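# Flip the grey finned box onto its fins

## Task

Turn the grey finned box upside down in roughly the spot where it already sits, so that it ends up resting flat on its fins with its feet pointing upward.

## Robot and tools

Robot: two arms, left_arm and right_arm, each with a parallel two-finger gripper. In the scene frame the origin sits at table height midway between the nominal bases, +x points out over the table, +z points up, and left_arm is on the +y side. These names do not match image left and right. Calibrated bases in the scene frame: left_arm at (+0.026, +0.257, +0.013) m, quat_wxyz (+1.000, 0, 0, -0.019); right_arm at (+0.001, -0.338, +0.037) m, quat_wxyz (+1.000, 0, 0, +0.016). Up is +z in both base frames.

Frames: each arm reports its end_effector_position (metres) and end_effector_quat_wxyz in its own base frame, and so does its wrist camera. Fixed cameras and the table use the scene frame. The fingers point along the gripper's +z and open along its y. end_effector_position is the spot between the finger pads, about 1 cm short of the tips. Reported poses can be off by a few centimetres, more when the arm reaches far.

Command rows: a row always has 14 numbers in [-1, 1]. The first 7 belong to left_arm and the last 7 to right_arm, each as dx, dy, dz, rx, ry, rz, opening. dx, dy, dz and the rotation vector rx, ry, rz are offsets, not poses: they are measured in that arm's base axes from its Hand target at the moment the action or move begins, and the rotation turns about that target's position. Scale: 1.0 equals 0.6 m or 180 degrees. Opening is absolute, not an offset: +1 is fully open (0.094 m), -1 is closed. Both arms always need values; all six pose numbers at 0 re-command an arm's current Hand target, and the opening must be restated each time (writing 0 there means half open, not unchanged).

execute_actions(actions, cameras): actions is a list of actions; each action is a table of up to 15 rows, one row per 1/30 s control step. If fewer than 15 rows are given, the last one is held for the remaining steps. Every row in an action counts from the action's starting Hand target, not from the row before, while the next action starts from the new target, so repeating an offset keeps adding. An empty actions list only returns state and images. cameras selects images: omitted, null or ["all"] for all, [] for none; a bad name voids the call.

move(target, speed, blend, opening_speed, blocking, cameras): target is one 14-number row or a list of up to 15 rows; every row is an offset from the same starting Hand targets. Paths are straight and finish together, taking 0.5 s at least and cut off at 10 s. speed is in m/s, 0.002 to 4.3, default 0.25 (turning up to twice that in rad/s), one value or one per target. blend, in metres, rounds corners at intermediate targets. opening_speed, 0.2 or higher per second on the -1..+1 scale, ramps the fingers. blocking=false returns after about 0.5 s while the move continues. The result adds a move: line giving the ending (done, off_target, moving, held, fault) and any limits (paced means the sent pose was clipped, held means steps were withheld). Done means at rest within 10 mm and 2 degrees; neither done nor off_target tells you about contact. Moves do not avoid obstacles or the other arm, and the gripper lags and overshoots more at high speed or near full stretch. Avoid paths passing close to an arm's own base, which can flip its shoulder posture.

wait(seconds, cameras): 0 to 10 s, arms hold their last command, a running move continues. stop(cameras): brakes a running move. zoom_image(camera, region): region [x0, y0, x1, y1] in pixels of that camera's newest image, at most 504 by 504. Cameras: cam_head_left, cam_head_right, cam_high, cam_low, cam_left_wrist, cam_right_wrist, all 672x504. read_manual(section): licence texts only. finished_scene(scene): ends the current scene with its number; irreversible.

Results: Hand target is the last commanded pose after clipping; the gripper often rests short of it, so send the missing distance again. Orientation commands are clipped to within 40 degrees of the measured one each step. grip_measured reads the finger opening on the command scale (up to about 2.7 mm wide when empty; slightly narrower than a hard part when squeezing). grip_effort_nm is the gripper motor effort, negative closing; it is not pad force. Joint torques include arm weight and offsets; numbers 3 and 4 wrap at ±28 N m. Joint velocities reading within noise means the arm is still. MOTOR HOT appears near 85 °C; at 100 °C that arm drops limp for 30 to 60 s or more, so do not hold loads, stretch out or push unreachable poses for long.

Avoid: knocking or dropping anything off the table (this fails the task), releasing a moving part, fast impacts, and strong presses. A blocked arm keeps pushing until you command its target back past the gripper. Never let the arms hit or squeeze each other, including closing one gripper on the other's fingers; this can fail the task. The clearance check does not protect grippers or wrist cameras from touching each other. Close slowly on fragile items. Objects may occasionally get a brief push from outside.

Each tool is called after "Emit:" as a command line: name --argument value for each argument, lists and objects as JSON in quotes; but a table of rows of numbers goes row by row, as --pt "numbers of a row", without its own name.

## Session

Emit:
execute_actions --actions '[]'

Scene clock: 0.00 s.
left_arm: end_effector_position=(+0.7469, +0.0627, +0.1858) grip_measured=+1.000 grip_effort_nm=n/a end_effector_quat_wxyz=(+0.600, +0.118, +0.783, +0.112) | right_arm: end_effector_position=(+0.2461, -0.0955, +0.3388) grip_measured=+1.000 grip_effort_nm=n/a end_effector_quat_wxyz=(+0.392, +0.340, +0.834, -0.188)
Joint positions: left_arm=[0.099 1.879 1.257 0.363 0.062 0.35 0.094] | right_arm=[0.029 0.581 0.868 -1.173 0.637 0.571 0.094]
Joint velocities: within noise
Joint torques (N m): no reading
Heat: left arm: hottest elbow 40 °C; right arm: hottest elbow 33 °C.
Hand target: left_arm +0.7532, +0.0634, +0.1927; +0.607, +0.117, +0.778, +0.114 | right_arm +0.2481, -0.0955, +0.3525; +0.404, +0.343, +0.828, -0.182
Tool commands: left_gripper/opening=+1.0 right_gripper/opening=+1.0

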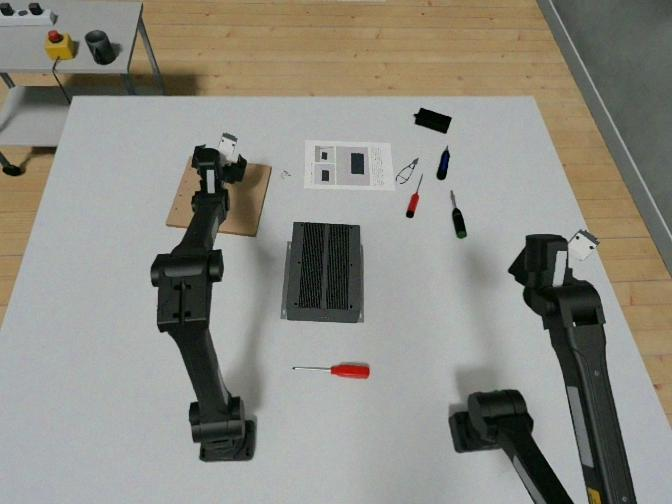

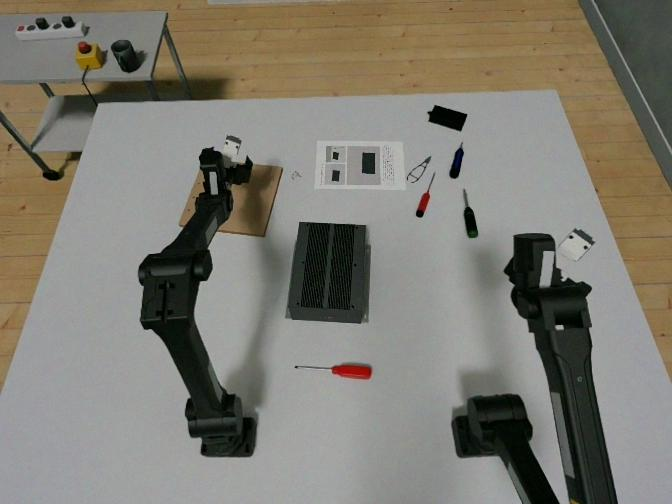

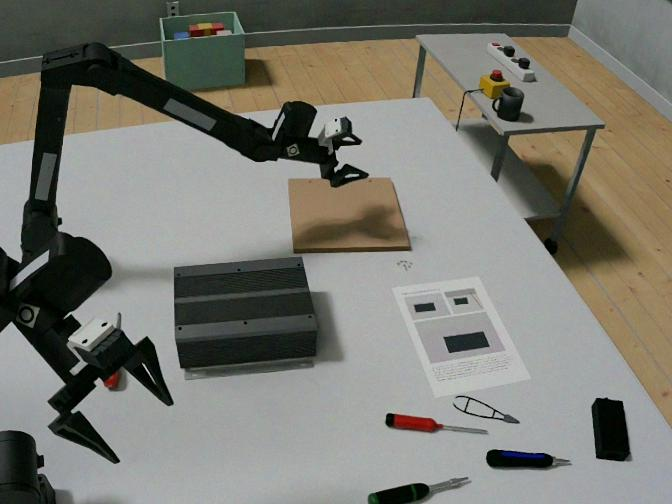

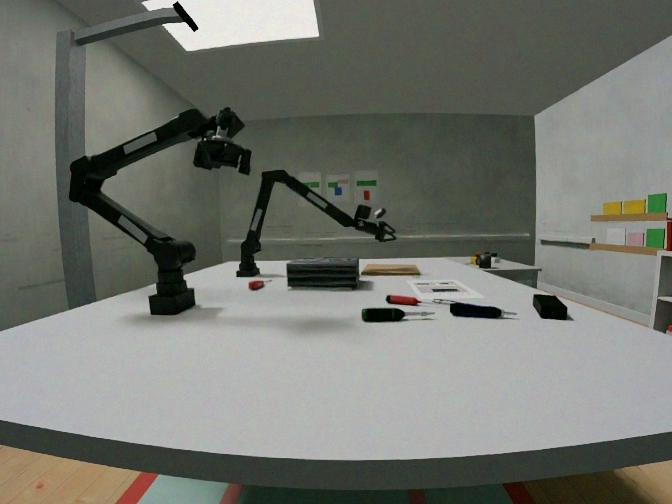

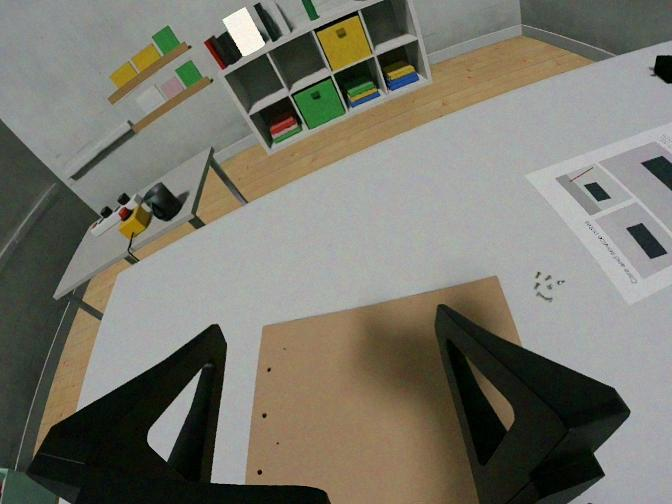

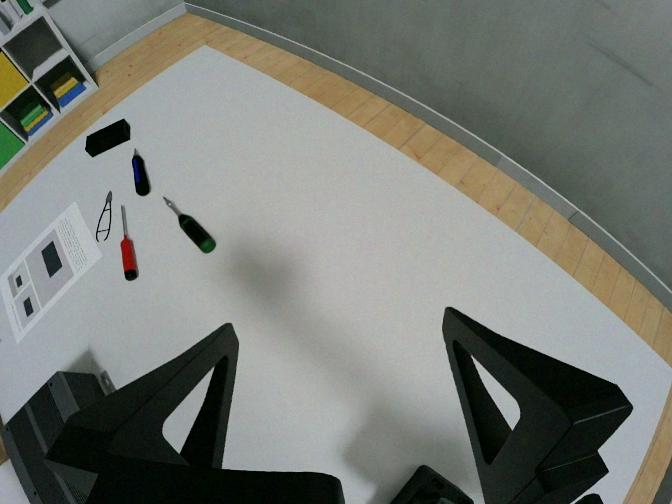

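Emit:
move --pt "0 0 0 0 0 0 1 0.29 0.37 -0.3 0.441 0.056 0.305 0" --pt "0 0 0 0 0 0 1 0.29 0.37 -0.549 0.441 0.056 0.305 -0.4" --speed 0.25

Scene clock: 166.73 s.
left_arm: end_effector_position=(+0.7469, +0.0627, +0.1858) grip_measured=+1.000 grip_effort_nm=0.017 end_effector_quat_wxyz=(+0.600, +0.118, +0.783, +0.112) | right_arm: end_effector_position=(+0.4217, +0.1204, +0.0230) grip_measured=-0.398 grip_effort_nm=-0.090 end_effector_quat_wxyz=(+0.072, +0.115, +0.838, +0.529)
Joint positions: left_arm=[0.099 1.879 1.257 0.363 0.062 0.35 0.094] | right_arm=[-0.075 1.745 0.722 -0.158 -1.088 0.435 0.028]
Joint velocities: within noise
Joint torques (N m): left_arm=[-0.73 -16.5 10.24 2.54 0.09 -0.23] | right_arm=[0.32 -10.23 4.48 1.72 -0.72 -0.02]
Heat: left arm: hottest elbow 51 °C; right arm: hottest elbow 43 °C.
Hand target: left_arm +0.7532, +0.0634, +0.1927; +0.607, +0.117, +0.778, +0.114 | right_arm +0.4220, +0.1267, +0.0230; +0.070, +0.110, +0.837, +0.531
Off the commanded pose: left_arm 0.009 m, 1 deg | right_arm 0.006 m, 1 deg.
move: done

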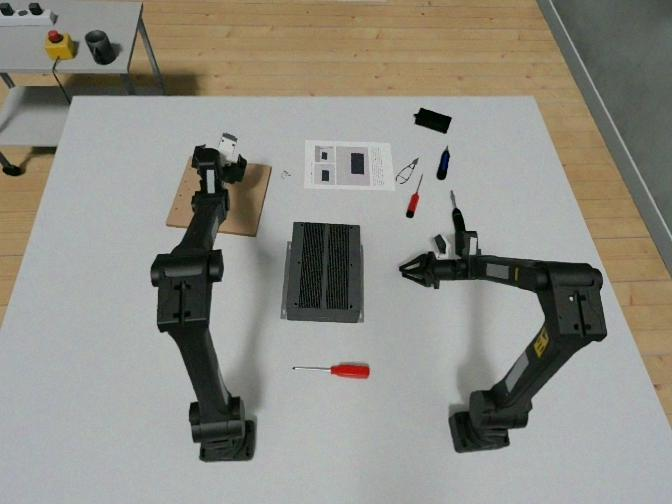

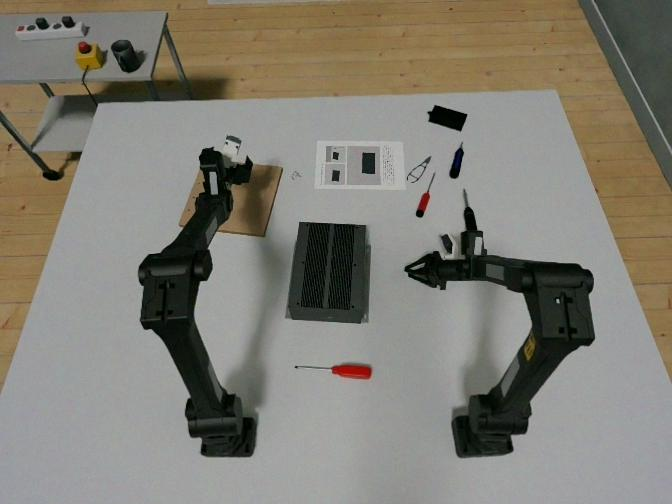

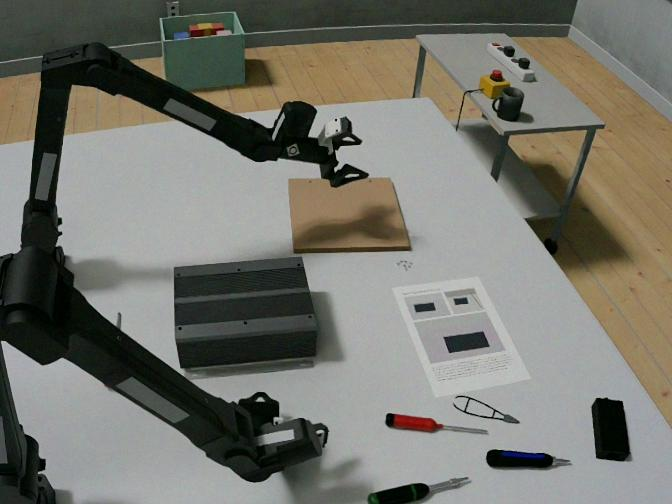

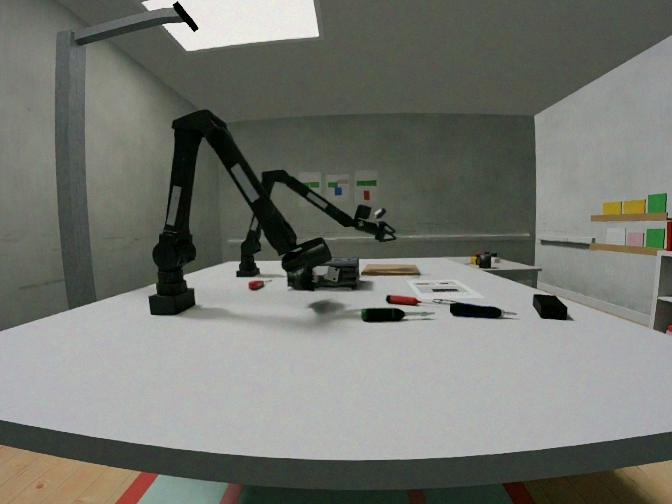

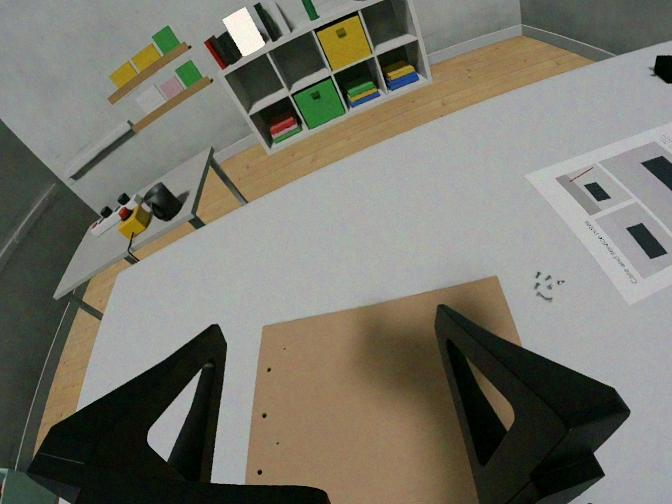

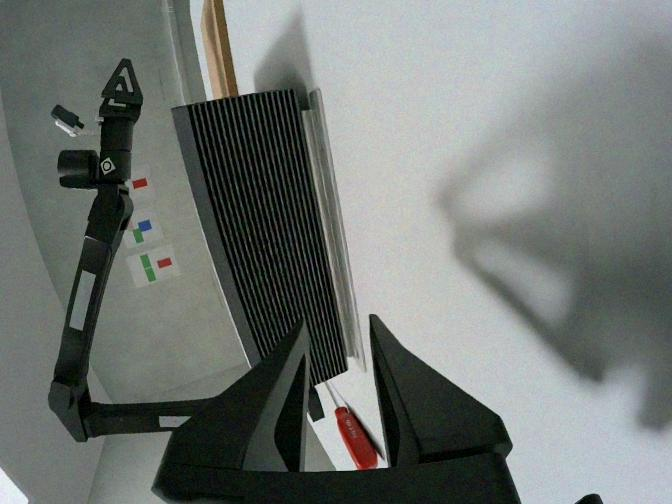

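Emit:
zoom_image --camera "cam_right_wrist" --region '[270, 240, 400, 400]'

Emit:
zoom_image --camera "cam_right_wrist" --region '[260, 70, 380, 240]'

Scaled by 3.150 from the camera's 672x504 image, which has a finer 960x720 frame.

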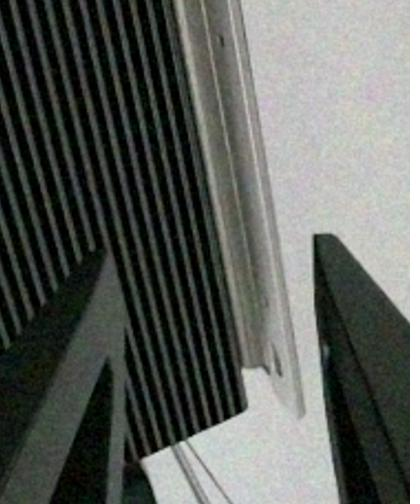

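Scaled by 2.965 from the camera's 672x504 image, which has a finer 960x720 frame.

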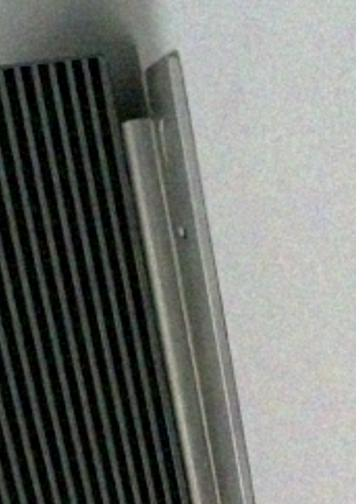

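Emit:
move --pt "-0.582 0 0.1 -0.428 0.368 -0.108 0 0 0 0 0 0 0 -0.4" --pt "-0.582 -0.075 -0.243 -0.428 0.368 -0.108 -0.4 0 0 0 0 0 0 -0.4" --speed 0.25

Scene clock: 201.37 s.
left_arm: end_effector_position=(+0.4038, +0.0225, +0.0525) grip_measured=-0.397 grip_effort_nm=-0.125 end_effector_quat_wxyz=(+0.078, -0.107, +0.837, -0.531) | right_arm: end_effector_position=(+0.4217, +0.1204, +0.0230) grip_measured=-0.398 grip_effort_nm=-0.085 end_effector_quat_wxyz=(+0.072, +0.115, +0.838, +0.529)
Joint positions: left_arm=[0.446 1.805 0.949 -1.066 1.102 0.408 0.028] | right_arm=[-0.075 1.745 0.722 -0.158 -1.088 0.435 0.028]
Joint velocities: within noise
Joint torques (N m): left_arm=[-1.55 -10.7 5.42 0.43 0.76 -0.25] | right_arm=[0.15 -10.93 4.45 1.63 -0.68 -0.05]
Heat: left arm: hottest elbow 51 °C; right arm: hottest elbow 40 °C.
Hand target: left_arm +0.4040, +0.0184, +0.0469; +0.070, -0.110, +0.836, -0.533 | right_arm +0.4220, +0.1267, +0.0230; +0.070, +0.110, +0.837, +0.531
Off the commanded pose: left_arm 0.007 m, 1 deg | right_arm 0.006 m, 1 deg.
move: done

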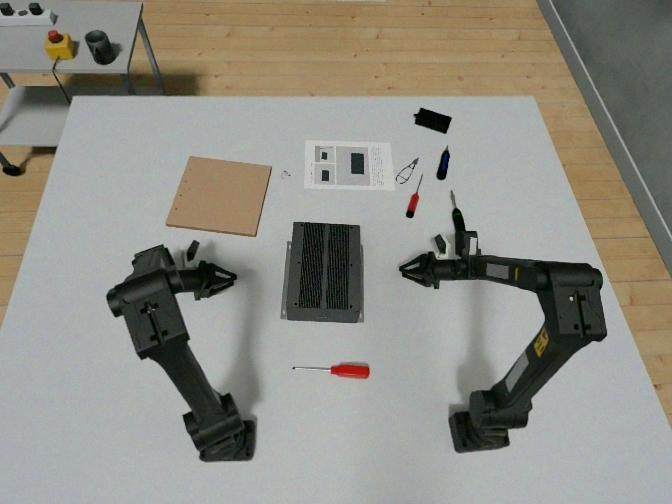

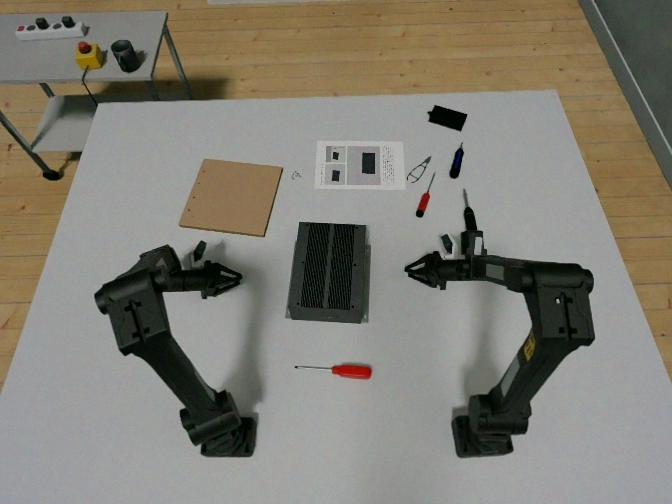

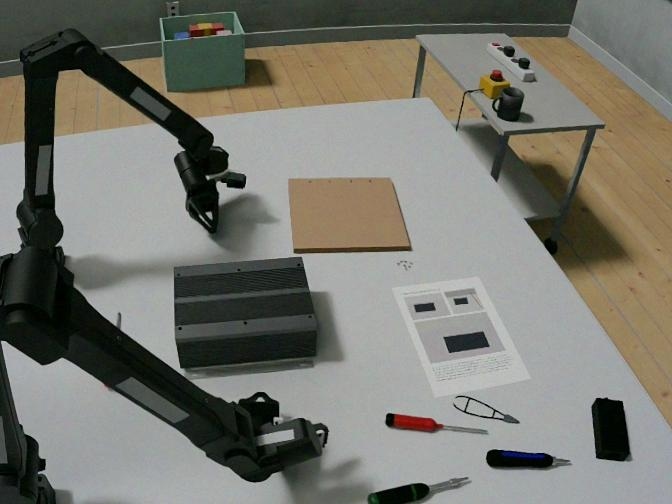

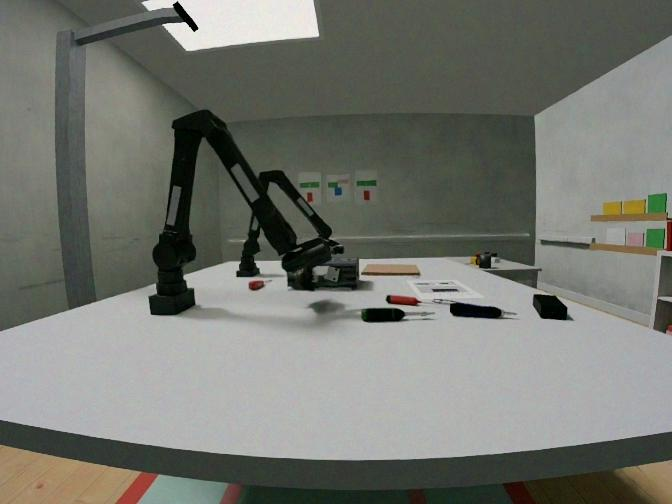

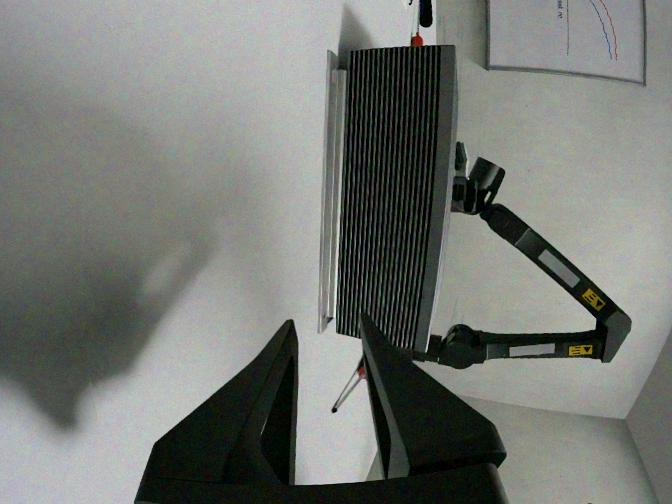

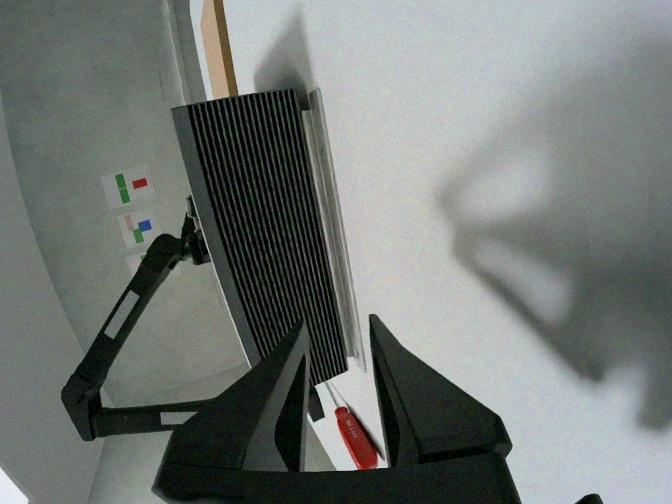

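Emit:
zoom_image --camera "cam_left_wrist" --region '[290, 180, 410, 350]'

Emit:
zoom_image --camera "cam_low" --region '[270, 230, 390, 310]'

Scaled by 2.965 from the camera's 672x504 image, which has a finer 960x720 frame.

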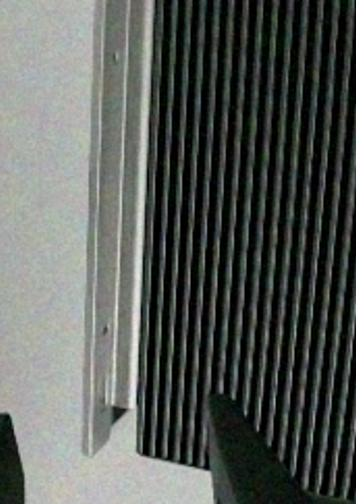

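Scaled by 4.200.

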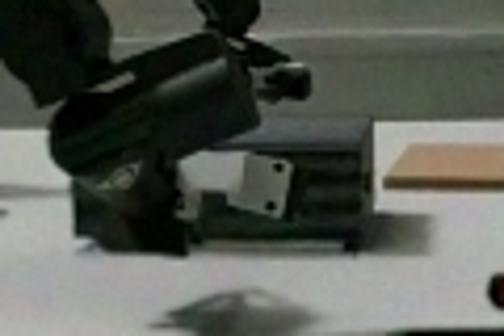

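Emit:
move --target '[0,-0.1,-0.059,0,0,0,-0.4,0,0,0,0,0,0,-0.4]' --speed 0.12 --cameras '["cam_left_wrist"]'

Emit:
zoom_image --camera "cam_left_wrist" --region '[270, 200, 390, 360]'

Scene clock: 242.47 s.
left_arm: end_effector_position=(+0.4062, -0.0379, +0.0177) grip_measured=-0.397 grip_effort_nm=-0.120 end_effector_quat_wxyz=(+0.079, -0.105, +0.837, -0.532) | right_arm: end_effector_position=(+0.4217, +0.1204, +0.0230) grip_measured=-0.398 grip_effort_nm=-0.085 end_effector_quat_wxyz=(+0.072, +0.115, +0.838, +0.529)
Joint positions: left_arm=[0.3 1.805 0.815 -0.64 1.135 0.087 0.028] | right_arm=[-0.075 1.745 0.722 -0.158 -1.088 0.435 0.028]
Joint velocities: within noise
Joint torques (N m): left_arm=[-1.26 -10.11 4.64 0.91 0.69 -0.26] | right_arm=[0.56 -10.7 4.55 1.65 -0.72 -0.01]
Heat: left arm: hottest elbow 46 °C; right arm: hottest elbow 38 °C.
Hand target: left_arm +0.4041, -0.0416, +0.0115; +0.070, -0.110, +0.836, -0.533 | right_arm +0.4220, +0.1267, +0.0230; +0.070, +0.110, +0.837, +0.531
Off the commanded pose: left_arm 0.008 m, 1 deg | right_arm 0.006 m, 1 deg.
move: done
Images, in order (width x height): cam_left_wrist 672x504.

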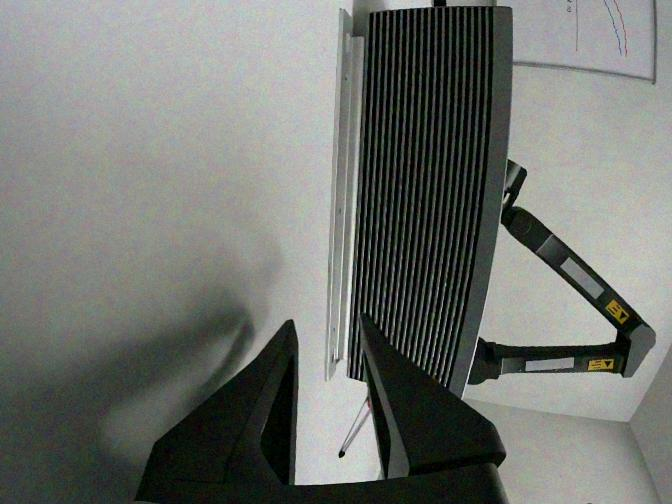

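Scaled by 3.150 from the camera's 672x504 image, which has a finer 960x720 frame.

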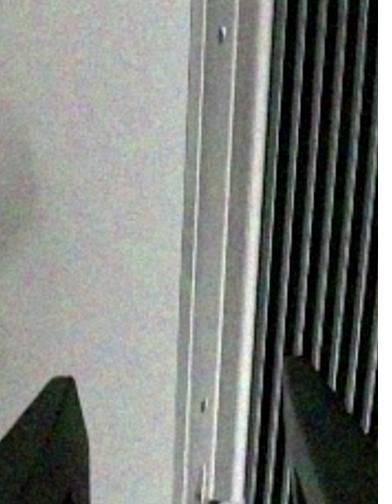

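Emit:
zoom_image --camera "cam_left_wrist" --region '[316, 330, 366, 390]'

Emit:
zoom_image --camera "cam_left_wrist" --region '[320, 0, 380, 60]'

Emit:
zoom_image --camera "cam_left_wrist" --region '[316, 260, 366, 320]'

Scaled by 8.400 from the camera's 672x504 image, which has a finer 960x720 frame.

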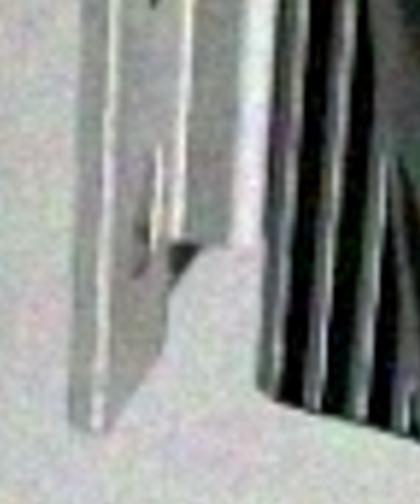

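Scaled by 8.400 from the camera's 672x504 image, which has a finer 960x720 frame.

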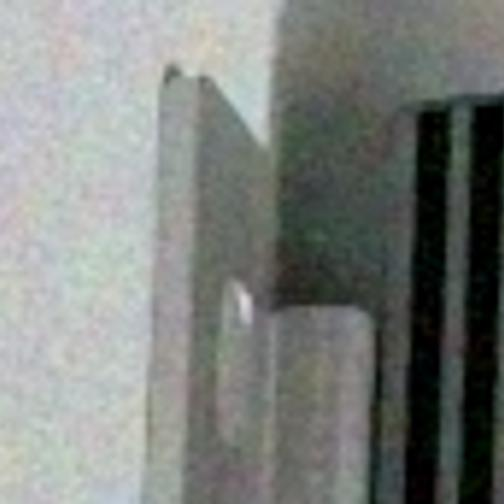

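Scaled by 8.400 from the camera's 672x504 image, which has a finer 960x720 frame.

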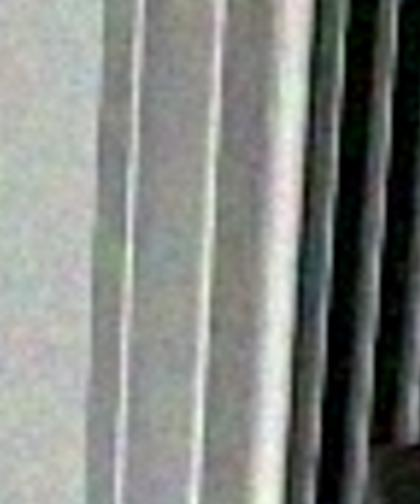

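Emit:
move --pt "0 0 0 0 0 0 -0.4 -0.15 0 0.3 -0.1 -0.08 0.17 -0.4" --pt "0 0 0 0 0 0 -0.4 -0.322 0.29 0.2 -0.325 -0.249 0.513 0.2" --speed 0.25 --blend 0.05

Scene clock: 330.37 s.
left_arm: end_effector_position=(+0.4063, -0.0379, +0.0176) grip_measured=-0.397 grip_effort_nm=-0.120 end_effector_quat_wxyz=(+0.079, -0.106, +0.836, -0.532) | right_arm: end_effector_position=(+0.2198, +0.2835, +0.1308) grip_measured=+0.198 grip_effort_nm=0.071 end_effector_quat_wxyz=(+0.022, +0.700, -0.714, +0.001)
Joint positions: left_arm=[0.3 1.805 0.815 -0.638 1.135 0.085 0.028] | right_arm=[0.911 1.372 1 -1.242 -0.004 -0.64 0.056]
Joint velocities: within noise
Joint torques (N m): left_arm=[-1.49 -10.05 4.64 0.92 0.69 -0.25] | right_arm=[0.09 -8.12 10.66 0.57 0.02 -0.15]
Heat: left arm: hottest elbow 42 °C; right arm: hottest elbow 37 °C.
Hand target: left_arm +0.4039, -0.0416, +0.0114; +0.070, -0.110, +0.836, -0.533 | right_arm +0.2287, +0.3006, +0.1430; +0.001, +0.707, -0.707, +0.000
Off the commanded pose: left_arm 0.007 m, 1 deg | right_arm 0.023 m, 3 deg.
move: off_target (right_arm); target 2's new opening was sent with right_arm's hand 0.023 m and 3 deg from that target

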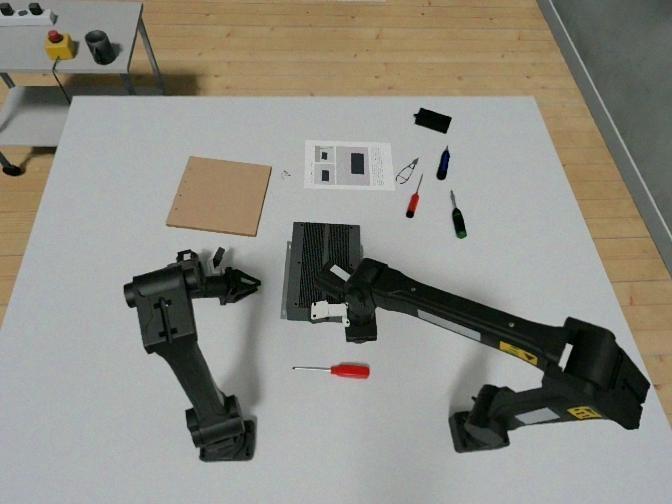

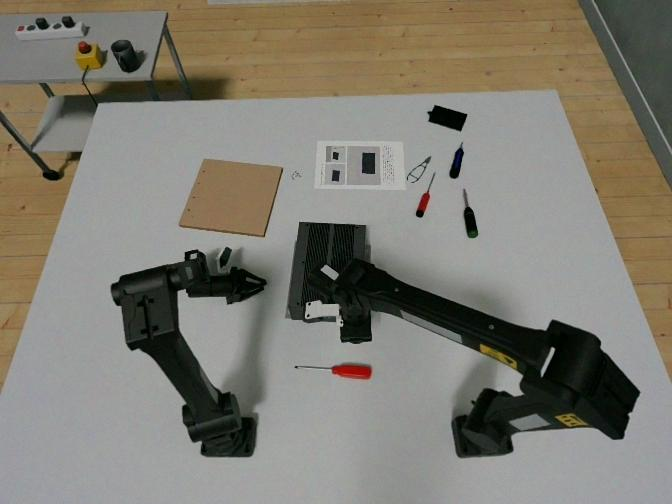

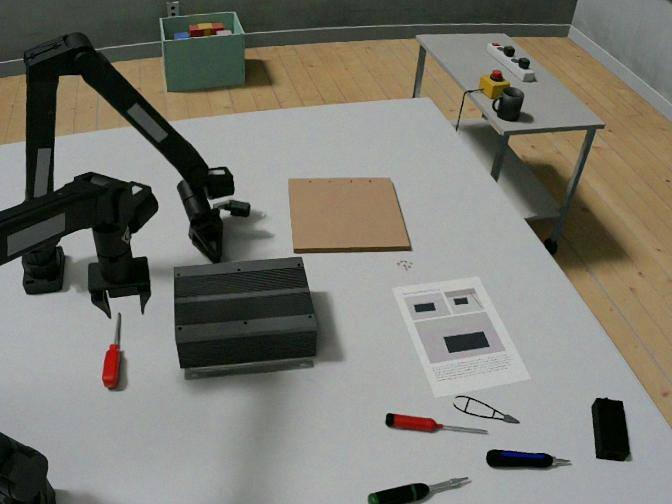

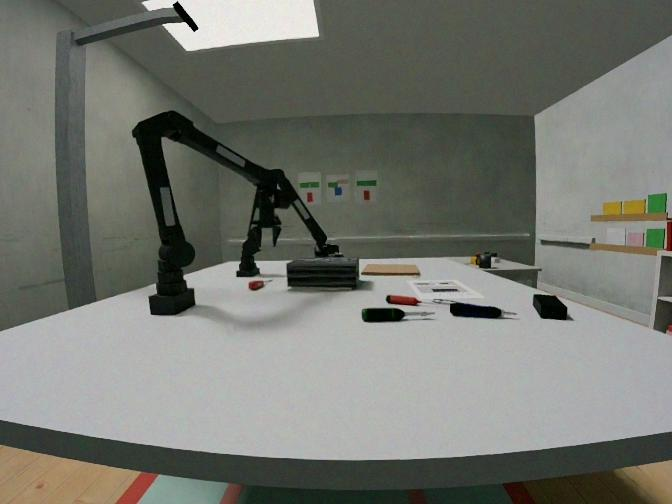

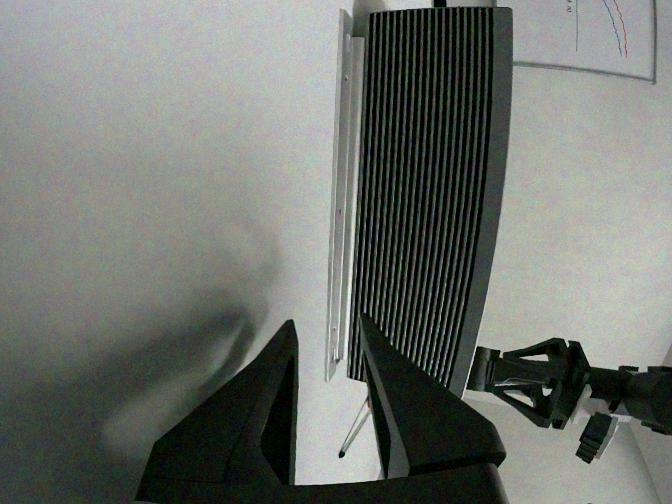

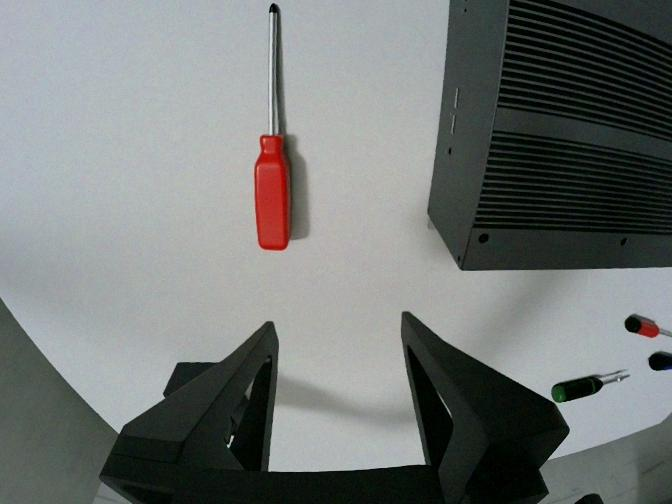

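Emit:
zoom_image --camera "cam_right_wrist" --region '[400, 0, 520, 280]'

Scaled by 1.800 from the camera's 672x504 image, which has a finer 960x720 frame.

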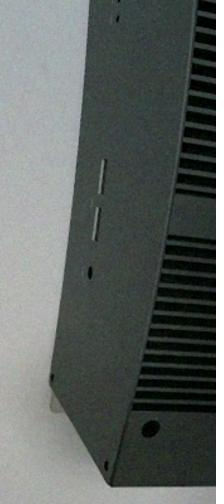

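Emit:
move --pt "0 0 0 0 0 0 -0.4 -0.09 -0.018 -0.12 0 0 0 0.2" --pt "0 0 0 0 0 0 -0.4 -0.09 -0.018 -0.252 0 0 0 0.2" --speed 0.12 --blend 0.01 --cameras '["cam_right_wrist","cam_high"]'

Scene clock: 362.83 s.
left_arm: end_effector_position=(+0.4063, -0.0379, +0.0176) grip_measured=-0.397 grip_effort_nm=-0.120 end_effector_quat_wxyz=(+0.079, -0.106, +0.837, -0.532) | right_arm: end_effector_position=(+0.1771, +0.2850, -0.0063) grip_measured=+0.199 grip_effort_nm=0.071 end_effector_quat_wxyz=(+0.004, +0.706, -0.709, -0.001)
Joint positions: left_arm=[0.3 1.805 0.815 -0.638 1.135 0.085 0.028] | right_arm=[1.014 1.519 0.724 -0.784 -0.004 -0.552 0.056]
Joint velocities: within noise
Joint torques (N m): left_arm=[-1.38 -10.05 4.7 0.94 0.68 -0.24] | right_arm=[0.15 -7.82 5.59 0.98 0.04 0.07]
Heat: left arm: hottest elbow 41 °C; right arm: hottest elbow 43 °C.
Hand target: left_arm +0.4040, -0.0416, +0.0114; +0.070, -0.110, +0.836, -0.533 | right_arm +0.1748, +0.2900, -0.0081; +0.001, +0.707, -0.707, +0.000
Off the commanded pose: left_arm 0.008 m, 1 deg | right_arm 0.006 m, 0 deg.
move: done
Images, in order (width x height): cam_high 672x504, cam_right_wrist 672x504.

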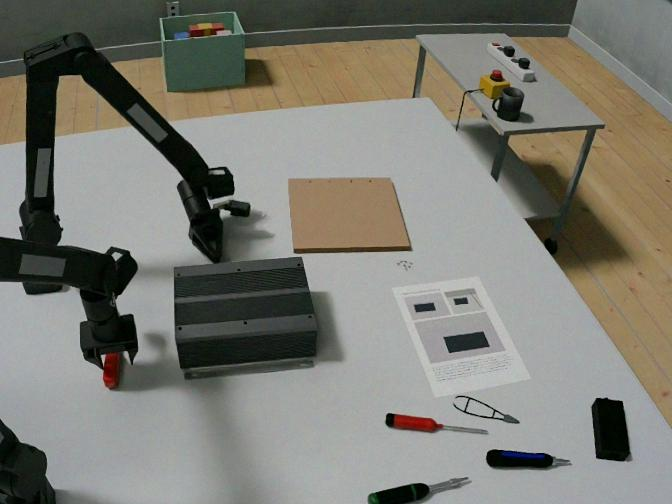

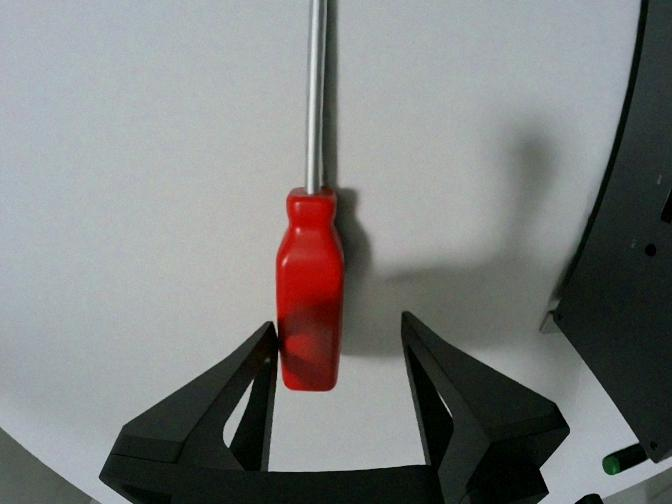

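Emit:
zoom_image --camera "cam_right_wrist" --region '[520, 180, 640, 350]'

Emit:
move --target '[0,0,0,0,0,0,-0.4,0,0.0,0,0,0,0,-0.6]' --opening_speed 0.5 --cameras '["cam_right_wrist"]'

Scaled by 2.965 from the camera's 672x504 image, which has a finer 960x720 frame.

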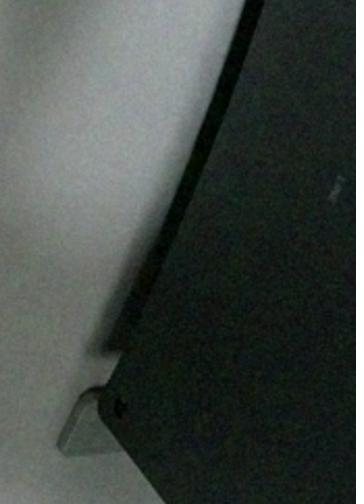

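Scene clock: 370.67 s.
left_arm: end_effector_position=(+0.4063, -0.0379, +0.0176) grip_measured=-0.397 grip_effort_nm=-0.120 end_effector_quat_wxyz=(+0.079, -0.106, +0.837, -0.532) | right_arm: end_effector_position=(+0.1769, +0.2851, -0.0063) grip_measured=-0.409 grip_effort_nm=-1.033 end_effector_quat_wxyz=(+0.004, +0.706, -0.708, -0.001)
Joint positions: left_arm=[0.3 1.805 0.815 -0.638 1.135 0.085 0.028] | right_arm=[1.015 1.519 0.724 -0.784 -0.004 -0.552 0.028]
Joint velocities: within noise
Joint torques (N m): left_arm=[-1.44 -10.11 4.67 0.94 0.69 -0.24] | right_arm=[0.32 -7.82 5.57 0.83 0 0.05]
Heat: left arm: hottest elbow 41 °C; right arm: hottest elbow 43 °C.
Hand target: left_arm +0.4040, -0.0416, +0.0114; +0.070, -0.110, +0.836, -0.533 | right_arm +0.1748, +0.2900, -0.0081; +0.001, +0.707, -0.707, +0.000
Off the commanded pose: left_arm 0.008 m, 1 deg | right_arm 0.006 m, 0 deg.
move: done
Images, in order (width x height): cam_right_wrist 672x504.

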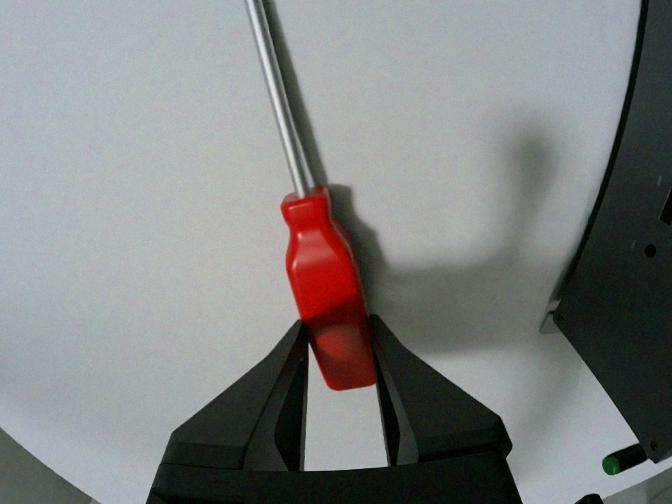

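Emit:
move --pt "0 0 0 0 0 0 -0.4 0 0 0.07 0 0 0 -0.6" --pt "0 0 0 0 0 0 -0.4 0 0.38 0.07 0 0 0 -0.6" --pt "0 0 0 0 0 0 -0.4 0 0.38 0.004 0 0 0 -0.6" --speed 0.15 --cameras '["cam_right_wrist","cam_head_left"]'

Scene clock: 381.53 s.
left_arm: end_effector_position=(+0.4063, -0.0379, +0.0176) grip_measured=-0.397 grip_effort_nm=-0.120 end_effector_quat_wxyz=(+0.079, -0.106, +0.837, -0.532) | right_arm: end_effector_position=(+0.1757, +0.5035, -0.0062) grip_measured=-0.417 grip_effort_nm=-1.028 end_effector_quat_wxyz=(+0.014, +0.707, -0.707, +0.005)
Joint positions: left_arm=[0.3 1.805 0.815 -0.638 1.135 0.085 0.028] | right_arm=[1.235 1.953 1.349 -0.996 -0.004 -0.336 0.027]
Joint velocities: within noise
Joint torques (N m): left_arm=[-1.44 -9.99 4.64 0.95 0.68 -0.24] | right_arm=[0.32 -15.38 7.99 1.21 0.01 0.04]
Heat: left arm: hottest elbow 41 °C; right arm: hottest elbow 42 °C.
Hand target: left_arm +0.4040, -0.0416, +0.0114; +0.070, -0.110, +0.836, -0.533 | right_arm +0.1748, +0.5180, -0.0058; +0.001, +0.707, -0.707, +0.000
Off the commanded pose: left_arm 0.008 m, 1 deg | right_arm 0.014 m, 2 deg.
move: off_target (right_arm)
Images, in order (width x height): cam_head_left 672x504, cam_right_wrist 672x504.

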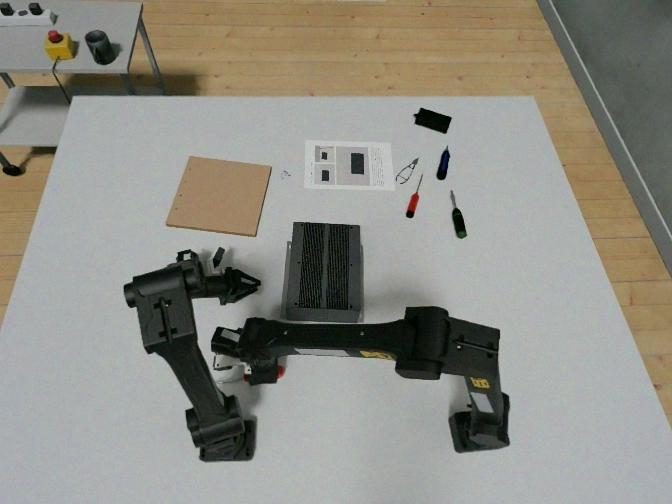

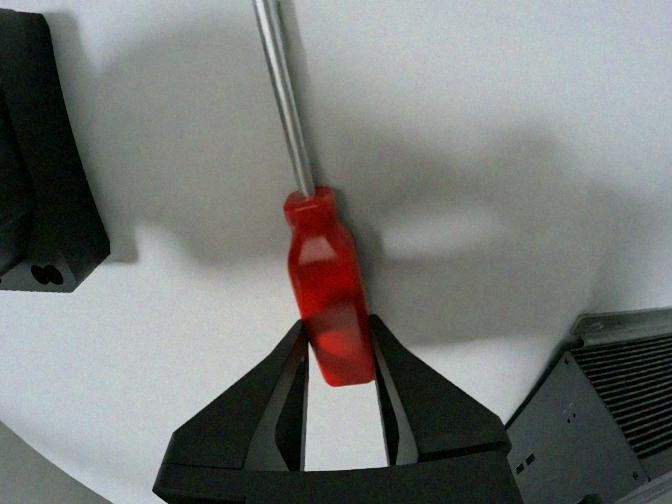

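Emit:
zoom_image --camera "cam_right_wrist" --region '[492, 280, 672, 500]'

Scaled by 2.291 from the camera's 672x504 image, which has a finer 960x720 frame.

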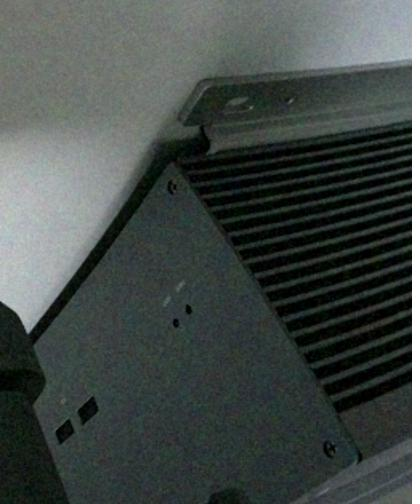

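Emit:
move --pt "0 0 0 0 0 0 -0.4 0 0 0.09 0 0 0 -0.6" --pt "0 0 0 0 0 0 -0.4 -0.055 -0.207 0.09 0 0 -0.583 -0.6" --pt "0 0 0 0 0 0 -0.4 -0.055 -0.207 0.002 0 0 -0.583 -0.6" --speed 0.18

Scene clock: 494.10 s.
left_arm: end_effector_position=(+0.4063, -0.0379, +0.0176) grip_measured=-0.397 grip_effort_nm=-0.120 end_effector_quat_wxyz=(+0.079, -0.106, +0.837, -0.532) | right_arm: end_effector_position=(+0.1355, +0.3885, -0.0069) grip_measured=-0.418 grip_effort_nm=-1.043 end_effector_quat_wxyz=(-0.004, +0.120, +0.993, -0.008)
Joint positions: left_arm=[0.3 1.805 0.815 -0.638 1.135 0.085 0.028] | right_arm=[1.235 1.693 0.947 -0.843 -0.004 1.476 0.027]
Joint velocities: within noise
Joint torques (N m): left_arm=[-1.44 -10.05 4.62 0.95 0.69 -0.23] | right_arm=[-0.97 -11.69 6.35 0.79 0.12 0.05]
Heat: left arm: hottest elbow 40 °C; right arm: hottest elbow 41 °C.
Hand target: left_arm +0.4040, -0.0416, +0.0114; +0.070, -0.110, +0.836, -0.533 | right_arm +0.1418, +0.3938, -0.0045; +0.000, +0.130, +0.992, +0.001
Off the commanded pose: left_arm 0.008 m, 1 deg | right_arm 0.008 m, 2 deg.
move: done

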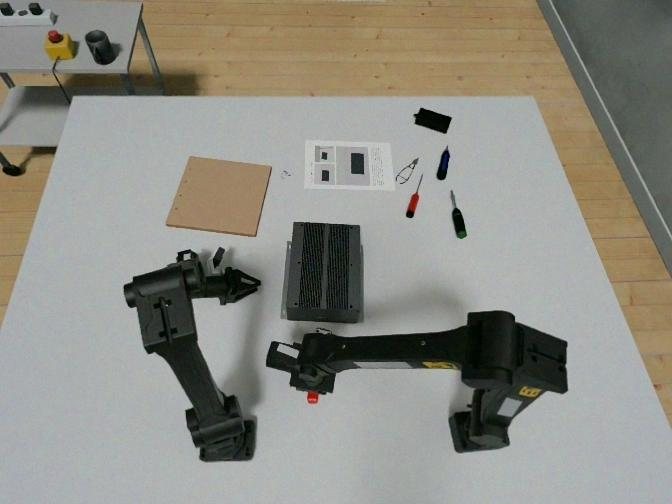

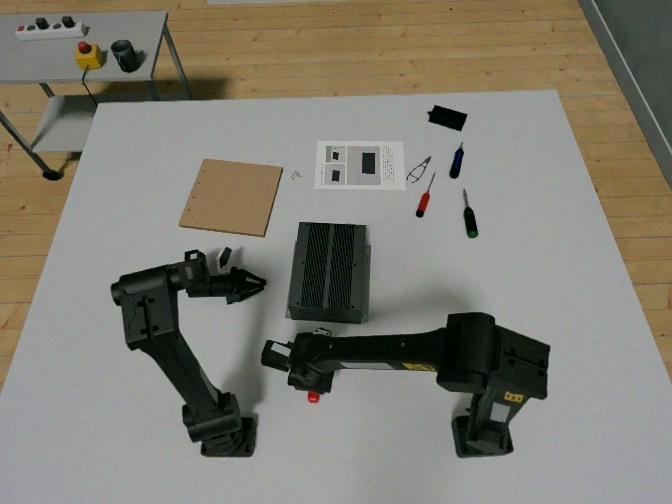

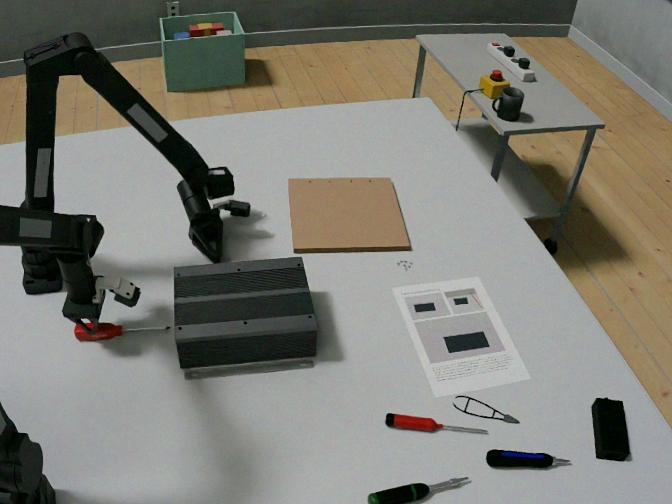

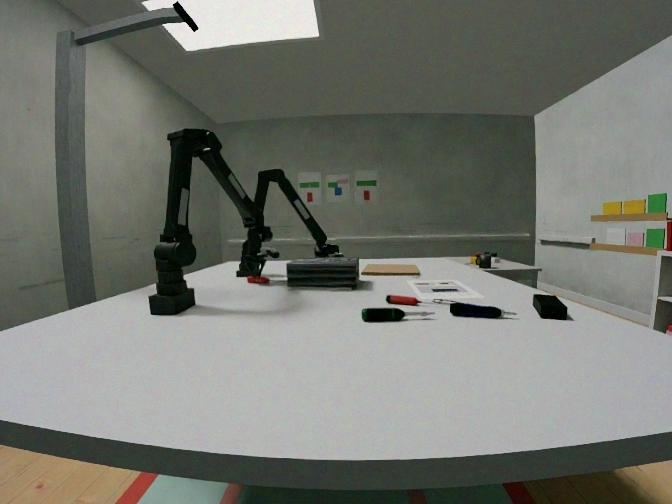

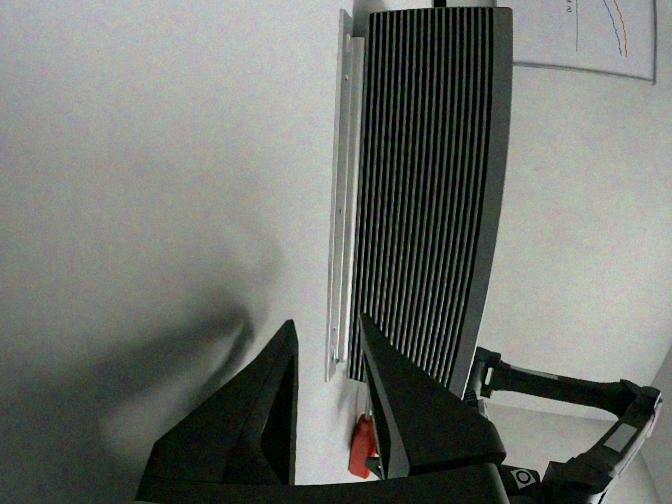

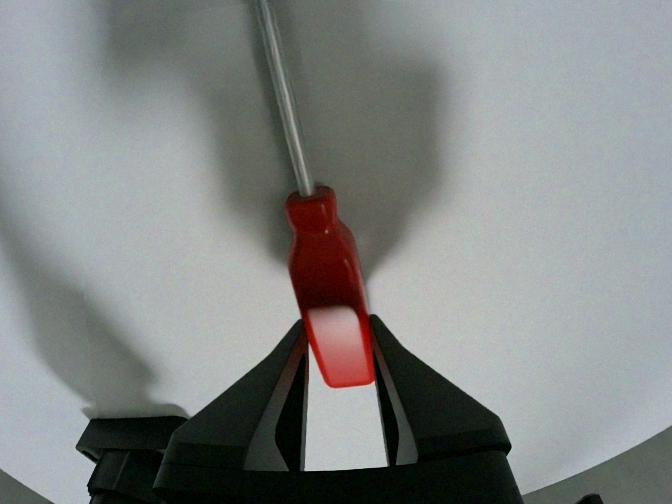

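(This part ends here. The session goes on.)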